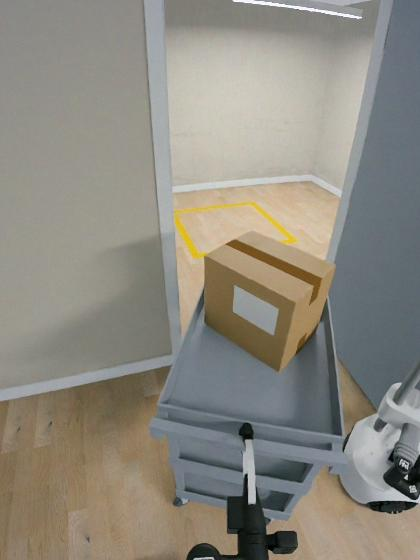

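Request:
move:
  blocking: false
  r2: {"base": {"translate_m": 0.208, "strafe_m": -0.136}, "contact_limits": {"translate_m": 0.8}}
  cameras: []

Request:
wait:
  seconds: 2.5
  cameras: ["r2_head_camera", "r1_head_left_camera"]

Scene clock: 2237.63 s.
move: r2 moving
r1.base_odometry: x=-1.613 y=+1.824 heading=+1.873
r1.turned_by_wheels: +0.000
r1.turned_by_imu: +0.000
r1.base_tilt: forward=-1.6 right=+1.3
r1.lidar_m: 0.81 3.88 4.79 2.92 2.23 2.15 0.25 0.31 3.92 0.43 0.40 0.44
r1.base_status: not commanded
r1.joint_positions: lift_m=+0.127 arm_m=+0.000 wrist_yaw_rad=+3.089 wrist_pitch_rad=+0.002 wrist_roll_rad=+0.000 gripper_m=+0.056
r1.joint_status: not commanded
r1.measured_speeds: translate_m=+0.000 strafe_m=+0.000 rotate_rad=+0.000 lift_m=+0.000 arm_m=+0.000 wrist_yaw_rad=+0.000 wrist_pitch_rad=+0.000 wrist_roll_rad=+0.000
r1.motor_effort: lift_m=+20(20) arm_m=+4(4) wheel_0=-7(8) wheel_1=+5(5) wheel_2=+2(2)
r1.servo_current: wrist_yaw_rad=39(65) wrist_pitch_rad=39(52) wrist_roll_rad=39(59) gripper_m=46(46)
r1.contact_limits: translate_m 0.8
r1.hand_pose: x=-0.1126 y=+0.1024 z=+0.3046 quat_wxyz=(+0.026, -0.001, +0.000, +1.000) (m; r1's base frame)
r1.wrist_depth_mm: - 137 338 289 - - - / - 137 324 291 - - - / 111 138 262 291 - - - / 126 144 325 291 - - - / 496 418 343 294 - - 1618 / 517 418 195 294 190 1160 1138 / 500 418 338 143 699 778 809
r2.base_odometry: x=-0.825 y=-3.124 heading=-2.379
r2.turned_by_wheels: -0.001
r2.turned_by_imu: +0.000
r2.base_tilt: forward=-0.7 right=+0.1
r2.lidar_m: 0.41 1.30 1.52 1.64 1.63 1.90 3.38 4.52 3.66 3.13 0.79 0.43
r2.base_status: translate_m moving; strafe_m moving
r2.joint_positions: lift_m=+0.685 arm_m=+0.000 wrist_yaw_rad=-0.100 wrist_pitch_rad=+0.002 wrist_roll_rad=+1.568 gripper_m=-0.009
r2.joint_status: not commanded
r2.measured_speeds: translate_m=+0.115 strafe_m=-0.075 rotate_rad=+0.006 lift_m=+0.000 arm_m=+0.000 wrist_yaw_rad=-0.021 wrist_pitch_rad=+0.000 wrist_roll_rad=+0.000
r2.on_its_own: arm_m is slack since a limit_stop_at_own_body
r2.motor_effort: lift_m=+21(21) arm_m=+0(0) wheel_0=+8(16) wheel_1=-2(5) wheel_2=-15(15)
r2.servo_current: wrist_yaw_rad=46(52) wrist_pitch_rad=39(46) wrist_roll_rad=46(59) gripper_m=59(65)
r2.contact_limits: translate_m 0.8
r2.hand_pose: x=+0.4491 y=-0.1158 z=+0.8623 quat_wxyz=(+0.707, +0.705, -0.035, -0.036) (m; r2's base frame)
r2.wrist_depth_mm: - - - 155 211 - - / - - 574 159 217 759 - / - - 455 163 222 - - / - - 484 167 228 - - / - - 554 172 233 - - / - - 187 176 184 - - / - - - - - - 504
pictures: none
No camera images: "cameras" was empty.

Scene clock: 2239.30 s.
earlier move: r2 done
r1.base_odometry: x=-1.613 y=+1.824 heading=+1.873
r1.turned_by_wheels: +0.000
r1.turned_by_imu: +0.000
r1.base_tilt: forward=-1.5 right=+1.3
r1.lidar_m: 0.59 3.88 4.78 2.93 2.20 2.14 0.25 0.32 0.48 0.36 0.33 0.36
r1.base_status: not commanded
r1.joint_positions: lift_m=+0.127 arm_m=+0.000 wrist_yaw_rad=+3.089 wrist_pitch_rad=+0.002 wrist_roll_rad=+0.000 gripper_m=+0.056
r1.joint_status: not commanded
r1.measured_speeds: translate_m=+0.000 strafe_m=+0.000 rotate_rad=+0.000 lift_m=+0.000 arm_m=+0.000 wrist_yaw_rad=+0.000 wrist_pitch_rad=+0.000 wrist_roll_rad=+0.000
r1.motor_effort: lift_m=+20(20) arm_m=+4(5) wheel_0=-7(8) wheel_1=+5(5) wheel_2=+2(2)
r1.servo_current: wrist_yaw_rad=59(72) wrist_pitch_rad=46(52) wrist_roll_rad=46(59) gripper_m=46(52)
r1.contact_limits: translate_m 0.8
r1.hand_pose: x=-0.1126 y=+0.1024 z=+0.3046 quat_wxyz=(+0.026, -0.001, +0.000, +1.000) (m; r1's base frame)
r1.wrist_depth_mm: - 137 338 290 - - - / - 138 325 290 - - - / 112 138 262 290 - - - / 126 144 329 291 - - - / 492 418 342 291 - - 1576 / 521 418 195 293 191 1182 1118 / 504 424 338 143 699 768 809
r2.base_odometry: x=-1.035 y=-3.164 heading=-2.379
r2.turned_by_wheels: +0.000
r2.turned_by_imu: +0.000
r2.base_tilt: forward=-0.7 right=+0.1
r2.lidar_m: 0.40 1.15 1.35 1.79 1.78 2.08 3.68 4.64 3.45 0.69 0.59 0.41
r2.base_status: done
r2.joint_positions: lift_m=+0.685 arm_m=+0.000 wrist_yaw_rad=-0.100 wrist_pitch_rad=+0.002 wrist_roll_rad=+1.568 gripper_m=-0.009
r2.joint_status: not commanded
r2.measured_speeds: translate_m=+0.000 strafe_m=+0.000 rotate_rad=+0.000 lift_m=+0.000 arm_m=+0.000 wrist_yaw_rad=+0.000 wrist_pitch_rad=+0.000 wrist_roll_rad=+0.000
r2.on_its_own: arm_m is slack since a limit_stop_at_own_body
r2.motor_effort: lift_m=+21(21) arm_m=+0(0) wheel_0=-1(16) wheel_1=-4(7) wheel_2=-4(16)
r2.servo_current: wrist_yaw_rad=46(59) wrist_pitch_rad=39(52) wrist_roll_rad=59(65) gripper_m=65(72)
r2.contact_limits: translate_m 0.8
r2.hand_pose: x=+0.4490 y=-0.1159 z=+0.8623 quat_wxyz=(+0.707, +0.705, -0.035, -0.036) (m; r2's base frame)
r2.wrist_depth_mm: - - - 157 213 - - / - - 559 161 219 759 - / - - 459 165 223 - - / - - 484 226 229 - - / - - 549 173 234 - - / - - 187 176 182 - - / - - - - - - 484
wait: 1.67 of 2.5 s (r2 has come to rest)
pictures: r1_head_left_camera, r2_head_camera
Images, in order (width x height): r1_head_left_camera 420x672, r2_head_camera 420x560.

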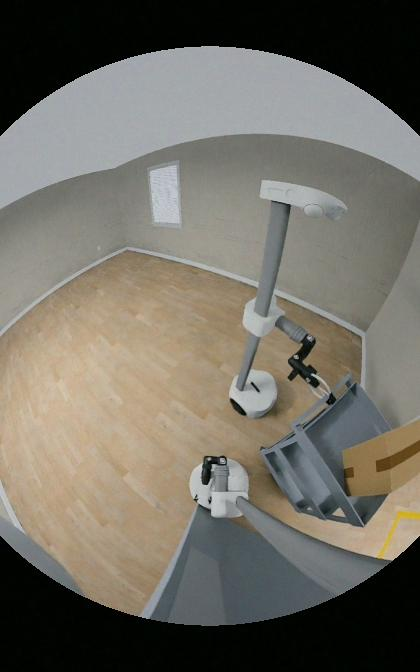

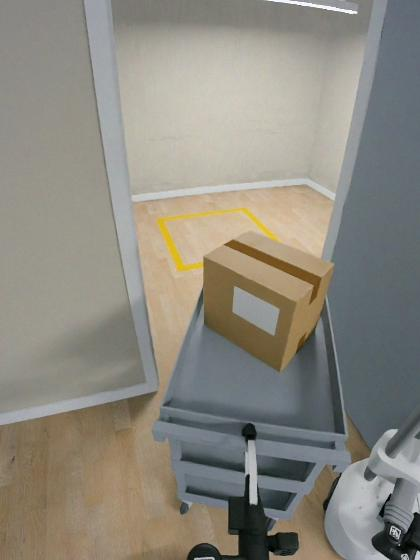

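Request:
zoom_image:
  camera: "r2_head_camera"
  region: [100, 200, 420, 500]

Request:
zoom_image:
  camera: "r1_head_left_camera"
  region: [160, 340, 420, 600]

Scaled by 1.575 from the camera's 420x560 image, which has a finer 1200x1600 frame.

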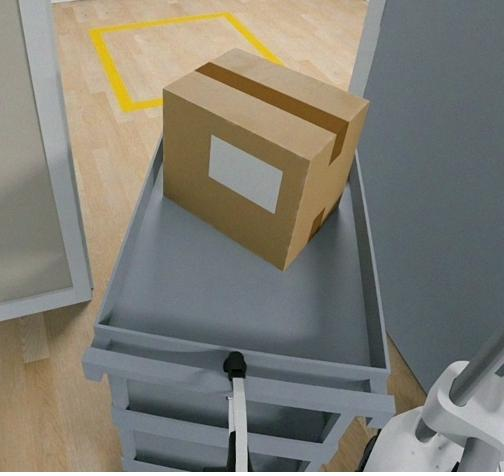

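Scaled by 1.938 from the camera's 420x672 image, which has a finer 600x960 frame.

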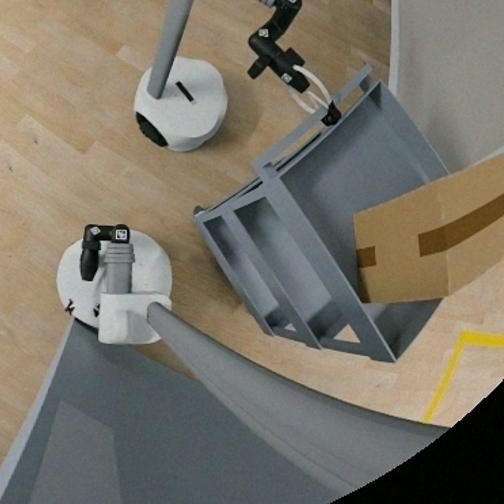

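Request:
move:
  blocking: false
  r2: {"base": {"translate_m": 0.115, "strafe_m": 0.034}, "contact_limits": {"translate_m": 0.8}}
  cameras: []

Request:
wait:
  seconds: 2.5
  cameras: ["r2_head_camera"]

Scene clock: 2349.57 s.
move: r2 moving
r1.base_odometry: x=-1.613 y=+1.824 heading=+1.873
r1.turned_by_wheels: +0.000
r1.turned_by_imu: +0.000
r1.base_tilt: forward=-1.5 right=+1.3
r1.lidar_m: 0.63 3.88 4.79 2.92 2.22 2.15 0.25 0.30 0.50 0.35 0.33 0.56
r1.base_status: not commanded
r1.joint_positions: lift_m=+0.127 arm_m=+0.000 wrist_yaw_rad=+3.089 wrist_pitch_rad=+0.002 wrist_roll_rad=+0.000 gripper_m=+0.056
r1.joint_status: not commanded
r1.measured_speeds: translate_m=+0.000 strafe_m=+0.000 rotate_rad=+0.000 lift_m=+0.000 arm_m=+0.000 wrist_yaw_rad=+0.000 wrist_pitch_rad=+0.000 wrist_roll_rad=+0.000
r1.motor_effort: lift_m=+20(20) arm_m=+4(4) wheel_0=-7(8) wheel_1=+5(5) wheel_2=+2(2)
r1.servo_current: wrist_yaw_rad=65(65) wrist_pitch_rad=46(46) wrist_roll_rad=46(72) gripper_m=39(46)
r1.contact_limits: translate_m 0.8
r1.hand_pose: x=-0.1126 y=+0.1024 z=+0.3046 quat_wxyz=(+0.026, -0.001, +0.000, +1.000) (m; r1's base frame)
r1.wrist_depth_mm: - 137 338 289 - - - / - 138 324 291 - - - / 112 138 260 291 - - - / 127 144 325 293 - - - / 496 415 343 293 - - 1576 / 517 421 195 294 192 1160 1138 / 508 424 340 143 699 778 809
r2.base_odometry: x=-1.051 y=-3.192 heading=-2.379
r2.turned_by_wheels: +0.000
r2.turned_by_imu: +0.000
r2.base_tilt: forward=-0.7 right=+0.1
r2.lidar_m: 0.41 1.13 1.31 1.77 1.80 2.07 3.70 4.70 3.46 0.67 0.59 0.41
r2.base_status: translate_m moving; strafe_m moving
r2.joint_positions: lift_m=+0.685 arm_m=+0.000 wrist_yaw_rad=-0.103 wrist_pitch_rad=+0.002 wrist_roll_rad=+1.568 gripper_m=-0.009
r2.joint_status: not commanded
r2.measured_speeds: translate_m=+0.123 strafe_m=+0.035 rotate_rad=+0.005 lift_m=+0.000 arm_m=+0.000 wrist_yaw_rad=-0.001 wrist_pitch_rad=+0.000 wrist_roll_rad=+0.000
r2.on_its_own: arm_m is slack since a limit_stop_at_own_body
r2.motor_effort: lift_m=+21(21) arm_m=+0(0) wheel_0=+7(7) wheel_1=+9(9) wheel_2=-17(17)
r2.servo_current: wrist_yaw_rad=33(52) wrist_pitch_rad=39(46) wrist_roll_rad=52(59) gripper_m=65(65)
r2.contact_limits: translate_m 0.8
r2.hand_pose: x=+0.4487 y=-0.1166 z=+0.8623 quat_wxyz=(+0.707, +0.705, -0.036, -0.037) (m; r2's base frame)
r2.wrist_depth_mm: - - - 154 210 - - / - - 569 158 216 759 - / - - 452 163 220 - - / - - 488 167 227 - - / - - 564 172 234 - - / - - 188 176 181 - - / - - - - - - 496
pictures: none
No camera images: "cameras" was empty.

Scene clock: 2350.70 s.
earlier move: r2 done
r1.base_odometry: x=-1.613 y=+1.824 heading=+1.873
r1.turned_by_wheels: +0.000
r1.turned_by_imu: +0.000
r1.base_tilt: forward=-1.6 right=+1.3
r1.lidar_m: 0.68 3.84 4.81 2.94 2.20 2.15 0.25 0.33 0.47 0.39 0.37 0.55
r1.base_status: not commanded
r1.joint_positions: lift_m=+0.127 arm_m=+0.000 wrist_yaw_rad=+3.089 wrist_pitch_rad=+0.002 wrist_roll_rad=+0.000 gripper_m=+0.056
r1.joint_status: not commanded
r1.measured_speeds: translate_m=+0.000 strafe_m=+0.000 rotate_rad=+0.000 lift_m=+0.000 arm_m=+0.000 wrist_yaw_rad=+0.000 wrist_pitch_rad=+0.000 wrist_roll_rad=+0.000
r1.motor_effort: lift_m=+20(20) arm_m=+4(5) wheel_0=-8(8) wheel_1=+5(5) wheel_2=+2(2)
r1.servo_current: wrist_yaw_rad=46(65) wrist_pitch_rad=39(52) wrist_roll_rad=46(72) gripper_m=39(52)
r1.contact_limits: translate_m 0.8
r1.hand_pose: x=-0.1126 y=+0.1024 z=+0.3046 quat_wxyz=(+0.026, -0.001, +0.000, +1.000) (m; r1's base frame)
r1.wrist_depth_mm: - 137 338 289 - - - / - 137 324 290 - - - / 112 138 260 290 - - - / 126 144 325 294 - - - / 496 418 343 293 - - 1576 / 521 418 195 294 191 1182 1138 / 508 418 336 143 699 778 820
r2.base_odometry: x=-1.094 y=-3.267 heading=-2.379
r2.turned_by_wheels: +0.000
r2.turned_by_imu: +0.000
r2.base_tilt: forward=-0.7 right=+0.1
r2.lidar_m: 0.43 1.04 1.21 1.79 1.78 2.07 3.69 4.77 3.46 0.59 0.45 0.38
r2.base_status: done
r2.joint_positions: lift_m=+0.685 arm_m=+0.000 wrist_yaw_rad=-0.103 wrist_pitch_rad=+0.002 wrist_roll_rad=+1.568 gripper_m=-0.009
r2.joint_status: not commanded
r2.measured_speeds: translate_m=+0.000 strafe_m=+0.000 rotate_rad=+0.000 lift_m=+0.000 arm_m=+0.000 wrist_yaw_rad=+0.000 wrist_pitch_rad=+0.000 wrist_roll_rad=+0.000
r2.on_its_own: arm_m is slack since a limit_stop_at_own_body
r2.motor_effort: lift_m=+21(21) arm_m=+0(1) wheel_0=-1(7) wheel_1=+2(9) wheel_2=-4(17)
r2.servo_current: wrist_yaw_rad=39(59) wrist_pitch_rad=39(52) wrist_roll_rad=46(59) gripper_m=59(72)
r2.contact_limits: translate_m 0.8
r2.hand_pose: x=+0.4487 y=-0.1167 z=+0.8623 quat_wxyz=(+0.707, +0.705, -0.036, -0.037) (m; r2's base frame)
r2.wrist_depth_mm: - - 564 139 194 - - / - - 473 145 203 768 - / - 455 445 152 211 - - / - - 512 161 221 - - / - - 621 169 232 - - / - - 188 176 181 1708 525 / - - - - - 1708 477
wait: 1.13 of 2.5 s (r2 has come to rest)
pictures: r2_head_camera
Images, in order (width x height): r2_head_camera 420x560.

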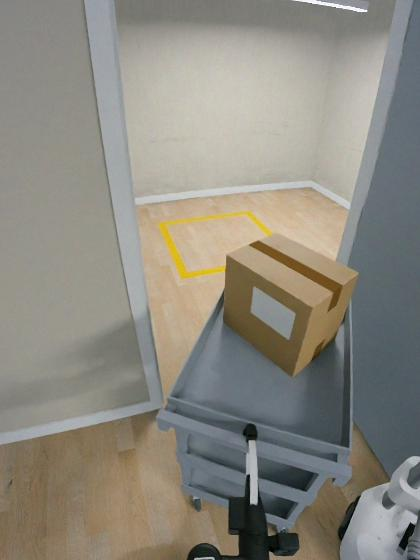

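Request:
move:
  blocking: false
  r2: {"base": {"translate_m": -0.25, "strafe_m": 0.0}, "contact_limits": {"translate_m": 0.8}}
  cameras: []

Request:
wait:
  seconds: 2.5
  cameras: ["r2_head_camera"]

Scene clock: 2404.33 s.
move: r2 moving
r1.base_odometry: x=-1.613 y=+1.824 heading=+1.873
r1.turned_by_wheels: +0.000
r1.turned_by_imu: +0.000
r1.base_tilt: forward=-1.6 right=+1.3
r1.lidar_m: 0.68 3.84 4.80 2.92 2.20 2.15 0.25 0.31 0.49 0.39 0.36 0.56
r1.base_status: not commanded
r1.joint_positions: lift_m=+0.127 arm_m=+0.000 wrist_yaw_rad=+3.089 wrist_pitch_rad=+0.002 wrist_roll_rad=+0.000 gripper_m=+0.056
r1.joint_status: not commanded
r1.measured_speeds: translate_m=+0.000 strafe_m=+0.000 rotate_rad=+0.000 lift_m=+0.000 arm_m=+0.000 wrist_yaw_rad=+0.000 wrist_pitch_rad=+0.000 wrist_roll_rad=+0.000
r1.motor_effort: lift_m=+20(20) arm_m=+4(5) wheel_0=-7(8) wheel_1=+5(5) wheel_2=+2(3)
r1.servo_current: wrist_yaw_rad=59(59) wrist_pitch_rad=39(52) wrist_roll_rad=46(65) gripper_m=39(46)
r1.contact_limits: translate_m 0.8
r1.hand_pose: x=-0.1126 y=+0.1024 z=+0.3046 quat_wxyz=(+0.026, -0.001, +0.000, +1.000) (m; r1's base frame)
r1.wrist_depth_mm: - 137 338 289 - - - / - 138 325 290 - - - / 112 138 262 291 - - - / 126 145 325 290 - - - / 492 413 345 293 - - 1537 / 517 421 194 294 190 1160 1160 / 508 424 340 143 699 788 820
r2.base_odometry: x=-1.072 y=-3.246 heading=-2.380
r2.turned_by_wheels: -0.001
r2.turned_by_imu: +0.000
r2.base_tilt: forward=-0.7 right=+0.1
r2.lidar_m: 0.43 1.06 1.25 1.77 1.78 2.07 3.68 4.73 3.48 0.64 0.46 0.40
r2.base_status: translate_m moving; strafe_m moving
r2.joint_positions: lift_m=+0.685 arm_m=+0.000 wrist_yaw_rad=-0.103 wrist_pitch_rad=+0.002 wrist_roll_rad=+1.568 gripper_m=-0.009
r2.joint_status: not commanded
r2.measured_speeds: translate_m=-0.123 strafe_m=-0.001 rotate_rad=-0.004 lift_m=+0.000 arm_m=+0.000 wrist_yaw_rad=+0.000 wrist_pitch_rad=+0.000 wrist_roll_rad=+0.000
r2.on_its_own: arm_m is slack since a limit_stop_at_own_body
r2.motor_effort: lift_m=+21(21) arm_m=+0(1) wheel_0=-9(12) wheel_1=-8(9) wheel_2=+13(14)
r2.servo_current: wrist_yaw_rad=39(52) wrist_pitch_rad=39(46) wrist_roll_rad=59(59) gripper_m=65(65)
r2.contact_limits: translate_m 0.8
r2.hand_pose: x=+0.4487 y=-0.1167 z=+0.8623 quat_wxyz=(+0.707, +0.705, -0.036, -0.037) (m; r2's base frame)
r2.wrist_depth_mm: - - 559 142 197 - - / - - 484 148 206 768 - / - 459 442 155 213 - - / - - 508 163 223 842 - / - - 609 170 232 - - / - - 186 176 181 1661 530 / - - - - - - 480
pictures: none
No camera images: "cameras" was empty.

Scene clock: 2406.13 s.
earlier move: r2 done
r1.base_odometry: x=-1.613 y=+1.824 heading=+1.873
r1.turned_by_wheels: +0.000
r1.turned_by_imu: +0.000
r1.base_tilt: forward=-1.6 right=+1.3
r1.lidar_m: 0.68 3.88 4.81 2.93 2.23 2.15 0.25 0.32 0.52 0.38 0.35 0.38
r1.base_status: not commanded
r1.joint_positions: lift_m=+0.127 arm_m=+0.000 wrist_yaw_rad=+3.089 wrist_pitch_rad=+0.002 wrist_roll_rad=+0.000 gripper_m=+0.056
r1.joint_status: not commanded
r1.measured_speeds: translate_m=+0.000 strafe_m=+0.000 rotate_rad=+0.000 lift_m=+0.000 arm_m=+0.000 wrist_yaw_rad=+0.000 wrist_pitch_rad=+0.000 wrist_roll_rad=+0.000
r1.motor_effort: lift_m=+20(20) arm_m=+4(5) wheel_0=-8(8) wheel_1=+5(5) wheel_2=+2(3)
r1.servo_current: wrist_yaw_rad=59(78) wrist_pitch_rad=39(52) wrist_roll_rad=52(72) gripper_m=46(46)
r1.contact_limits: translate_m 0.8
r1.hand_pose: x=-0.1126 y=+0.1024 z=+0.3046 quat_wxyz=(+0.026, -0.001, +0.000, +1.000) (m; r1's base frame)
r1.wrist_depth_mm: - 137 340 289 - - - / - 138 324 291 - - - / 112 138 260 290 - - - / 127 144 324 293 - - - / 496 418 343 293 - - 1576 / 521 418 195 293 190 1160 1118 / 504 418 336 143 699 778 820
r2.base_odometry: x=-0.914 y=-3.095 heading=-2.379
r2.turned_by_wheels: +0.001
r2.turned_by_imu: +0.001
r2.base_tilt: forward=-0.7 right=+0.0
r2.lidar_m: 0.38 1.29 1.51 1.69 1.73 1.98 3.56 4.54 3.55 3.05 0.68 0.42
r2.base_status: done
r2.joint_positions: lift_m=+0.685 arm_m=+0.000 wrist_yaw_rad=-0.097 wrist_pitch_rad=+0.002 wrist_roll_rad=+1.568 gripper_m=-0.009
r2.joint_status: not commanded
r2.measured_speeds: translate_m=+0.000 strafe_m=+0.000 rotate_rad=+0.000 lift_m=+0.000 arm_m=+0.000 wrist_yaw_rad=+0.000 wrist_pitch_rad=+0.000 wrist_roll_rad=+0.000
r2.on_its_own: arm_m is slack since a limit_stop_at_own_body
r2.motor_effort: lift_m=+21(21) arm_m=+0(1) wheel_0=+1(14) wheel_1=-2(10) wheel_2=+3(18)
r2.servo_current: wrist_yaw_rad=52(59) wrist_pitch_rad=39(52) wrist_roll_rad=46(65) gripper_m=65(72)
r2.contact_limits: translate_m 0.8
r2.hand_pose: x=+0.4494 y=-0.1151 z=+0.8623 quat_wxyz=(+0.707, +0.705, -0.034, -0.035) (m; r2's base frame)
r2.wrist_depth_mm: - - - 157 214 - - / - - 569 160 219 - - / - - 462 165 223 - - / - - 480 226 228 - - / - - 549 172 234 - - / - - 187 176 181 - - / - - - - - - 488
wait: 1.80 of 2.5 s (r2 has come to rest)
pictures: r2_head_camera
Images, in order (width x height): r2_head_camera 420x560.

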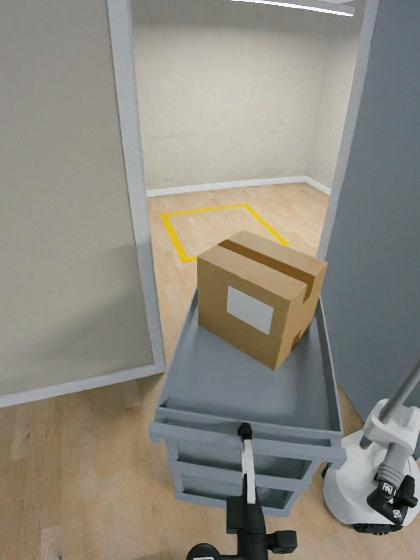

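Request:
move:
  blocking: false
  r2: {"base": {"translate_m": -0.298, "strafe_m": -0.032}, "contact_limits": {"translate_m": 0.8}}
  cameras: []

Request:
wait:
  seconds: 2.5
  cameras: ["r2_head_camera"]

Scene clock: 2421.90 s.
move: r2 moving
r1.base_odometry: x=-1.613 y=+1.824 heading=+1.873
r1.turned_by_wheels: +0.000
r1.turned_by_imu: +0.000
r1.base_tilt: forward=-1.6 right=+1.3
r1.lidar_m: 0.70 3.86 4.79 2.93 2.19 2.15 0.25 0.31 0.54 0.38 0.35 0.36
r1.base_status: not commanded
r1.joint_positions: lift_m=+0.127 arm_m=+0.000 wrist_yaw_rad=+3.089 wrist_pitch_rad=+0.002 wrist_roll_rad=+0.000 gripper_m=+0.056
r1.joint_status: not commanded
r1.measured_speeds: translate_m=+0.000 strafe_m=+0.000 rotate_rad=+0.000 lift_m=+0.000 arm_m=+0.000 wrist_yaw_rad=+0.000 wrist_pitch_rad=+0.000 wrist_roll_rad=+0.000
r1.motor_effort: lift_m=+20(20) arm_m=+4(5) wheel_0=-7(8) wheel_1=+5(5) wheel_2=+2(2)
r1.servo_current: wrist_yaw_rad=59(59) wrist_pitch_rad=46(46) wrist_roll_rad=46(59) gripper_m=39(46)
r1.contact_limits: translate_m 0.8
r1.hand_pose: x=-0.1126 y=+0.1024 z=+0.3046 quat_wxyz=(+0.026, -0.001, +0.000, +1.000) (m; r1's base frame)
r1.wrist_depth_mm: - 137 340 289 - - - / - 138 325 290 - - - / 112 138 262 293 - - - / 127 144 325 291 - - - / 496 418 343 294 - - 1576 / 521 421 195 294 190 1160 1118 / 504 421 338 143 707 768 809
r2.base_odometry: x=-0.893 y=-3.071 heading=-2.378
r2.turned_by_wheels: +0.000
r2.turned_by_imu: +0.001
r2.base_tilt: forward=-0.7 right=+0.1
r2.lidar_m: 0.40 1.33 1.55 1.69 1.71 1.98 3.54 4.50 3.56 3.06 0.70 0.41
r2.base_status: translate_m moving; strafe_m moving
r2.joint_positions: lift_m=+0.685 arm_m=+0.000 wrist_yaw_rad=-0.095 wrist_pitch_rad=+0.002 wrist_roll_rad=+1.568 gripper_m=-0.009
r2.joint_status: not commanded
r2.measured_speeds: translate_m=-0.123 strafe_m=-0.013 rotate_rad=+0.000 lift_m=+0.000 arm_m=+0.000 wrist_yaw_rad=+0.004 wrist_pitch_rad=+0.000 wrist_roll_rad=+0.000
r2.on_its_own: arm_m is slack since a limit_stop_at_own_body
r2.motor_effort: lift_m=+21(21) arm_m=+0(0) wheel_0=-2(7) wheel_1=-8(10) wheel_2=+17(18)
r2.servo_current: wrist_yaw_rad=46(59) wrist_pitch_rad=39(46) wrist_roll_rad=33(59) gripper_m=59(65)
r2.contact_limits: translate_m 0.8
r2.hand_pose: x=+0.4496 y=-0.1145 z=+0.8623 quat_wxyz=(+0.707, +0.705, -0.033, -0.035) (m; r2's base frame)
r2.wrist_depth_mm: - - - 158 214 - - / - - 574 161 218 759 - / - - 466 165 224 - - / - - 484 227 229 820 - / - - 549 172 234 - - / - - 189 176 182 - - / - - - - - - 488
pictures: none
No camera images: "cameras" was empty.

Scene clock: 2423.87 s.
earlier move: r2 done
r1.base_odometry: x=-1.613 y=+1.824 heading=+1.873
r1.turned_by_wheels: +0.000
r1.turned_by_imu: +0.000
r1.base_tilt: forward=-1.6 right=+1.3
r1.lidar_m: 0.42 3.85 4.77 2.92 2.22 2.14 0.25 0.31 3.93 0.34 0.31 0.31
r1.base_status: not commanded
r1.joint_positions: lift_m=+0.127 arm_m=+0.000 wrist_yaw_rad=+3.089 wrist_pitch_rad=+0.002 wrist_roll_rad=+0.000 gripper_m=+0.056
r1.joint_status: not commanded
r1.measured_speeds: translate_m=+0.000 strafe_m=+0.000 rotate_rad=+0.000 lift_m=+0.000 arm_m=+0.000 wrist_yaw_rad=+0.000 wrist_pitch_rad=+0.000 wrist_roll_rad=+0.000
r1.motor_effort: lift_m=+20(20) arm_m=+4(5) wheel_0=-8(8) wheel_1=+5(5) wheel_2=+2(2)
r1.servo_current: wrist_yaw_rad=52(59) wrist_pitch_rad=39(59) wrist_roll_rad=59(65) gripper_m=39(46)
r1.contact_limits: translate_m 0.8
r1.hand_pose: x=-0.1126 y=+0.1024 z=+0.3046 quat_wxyz=(+0.026, -0.001, +0.000, +1.000) (m; r1's base frame)
r1.wrist_depth_mm: - 137 340 289 - - - / - 138 325 291 - - - / 112 138 259 293 - - - / 127 144 324 290 - - - / 496 418 345 293 - - 1618 / 521 421 194 293 190 1160 1118 / 500 421 338 143 691 778 820
r2.base_odometry: x=-0.720 y=-2.866 heading=-2.379
r2.turned_by_wheels: +0.000
r2.turned_by_imu: +0.001
r2.base_tilt: forward=-0.7 right=+0.1
r2.lidar_m: 0.40 0.46 1.84 1.66 1.69 1.94 3.46 4.24 3.57 3.09 0.86 0.42
r2.base_status: done
r2.joint_positions: lift_m=+0.685 arm_m=+0.000 wrist_yaw_rad=-0.095 wrist_pitch_rad=+0.002 wrist_roll_rad=+1.568 gripper_m=-0.009
r2.joint_status: not commanded
r2.measured_speeds: translate_m=+0.000 strafe_m=+0.000 rotate_rad=+0.000 lift_m=+0.000 arm_m=+0.000 wrist_yaw_rad=+0.000 wrist_pitch_rad=+0.000 wrist_roll_rad=+0.000
r2.on_its_own: arm_m is slack since a limit_stop_at_own_body
r2.motor_effort: lift_m=+21(21) arm_m=+0(1) wheel_0=-1(8) wheel_1=-4(10) wheel_2=+4(18)
r2.servo_current: wrist_yaw_rad=52(65) wrist_pitch_rad=33(46) wrist_roll_rad=46(59) gripper_m=52(72)
r2.contact_limits: translate_m 0.8
r2.hand_pose: x=+0.4496 y=-0.1144 z=+0.8623 quat_wxyz=(+0.707, +0.705, -0.033, -0.034) (m; r2's base frame)
r2.wrist_depth_mm: - - - 170 229 - 1160 / - - - 172 230 - - / 1618 - 530 173 232 831 - / - - 469 233 234 842 - / - - 517 175 235 842 - / - - 189 176 183 - - / - - - - - - -
wait: 1.97 of 2.5 s (r2 has come to rest)
pictures: r2_head_camera
Images, in order (width x height): r2_head_camera 420x560.

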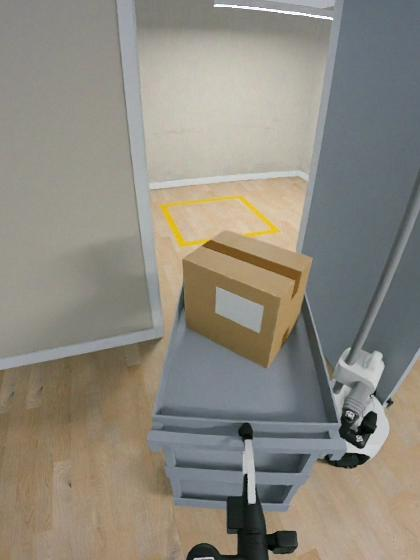

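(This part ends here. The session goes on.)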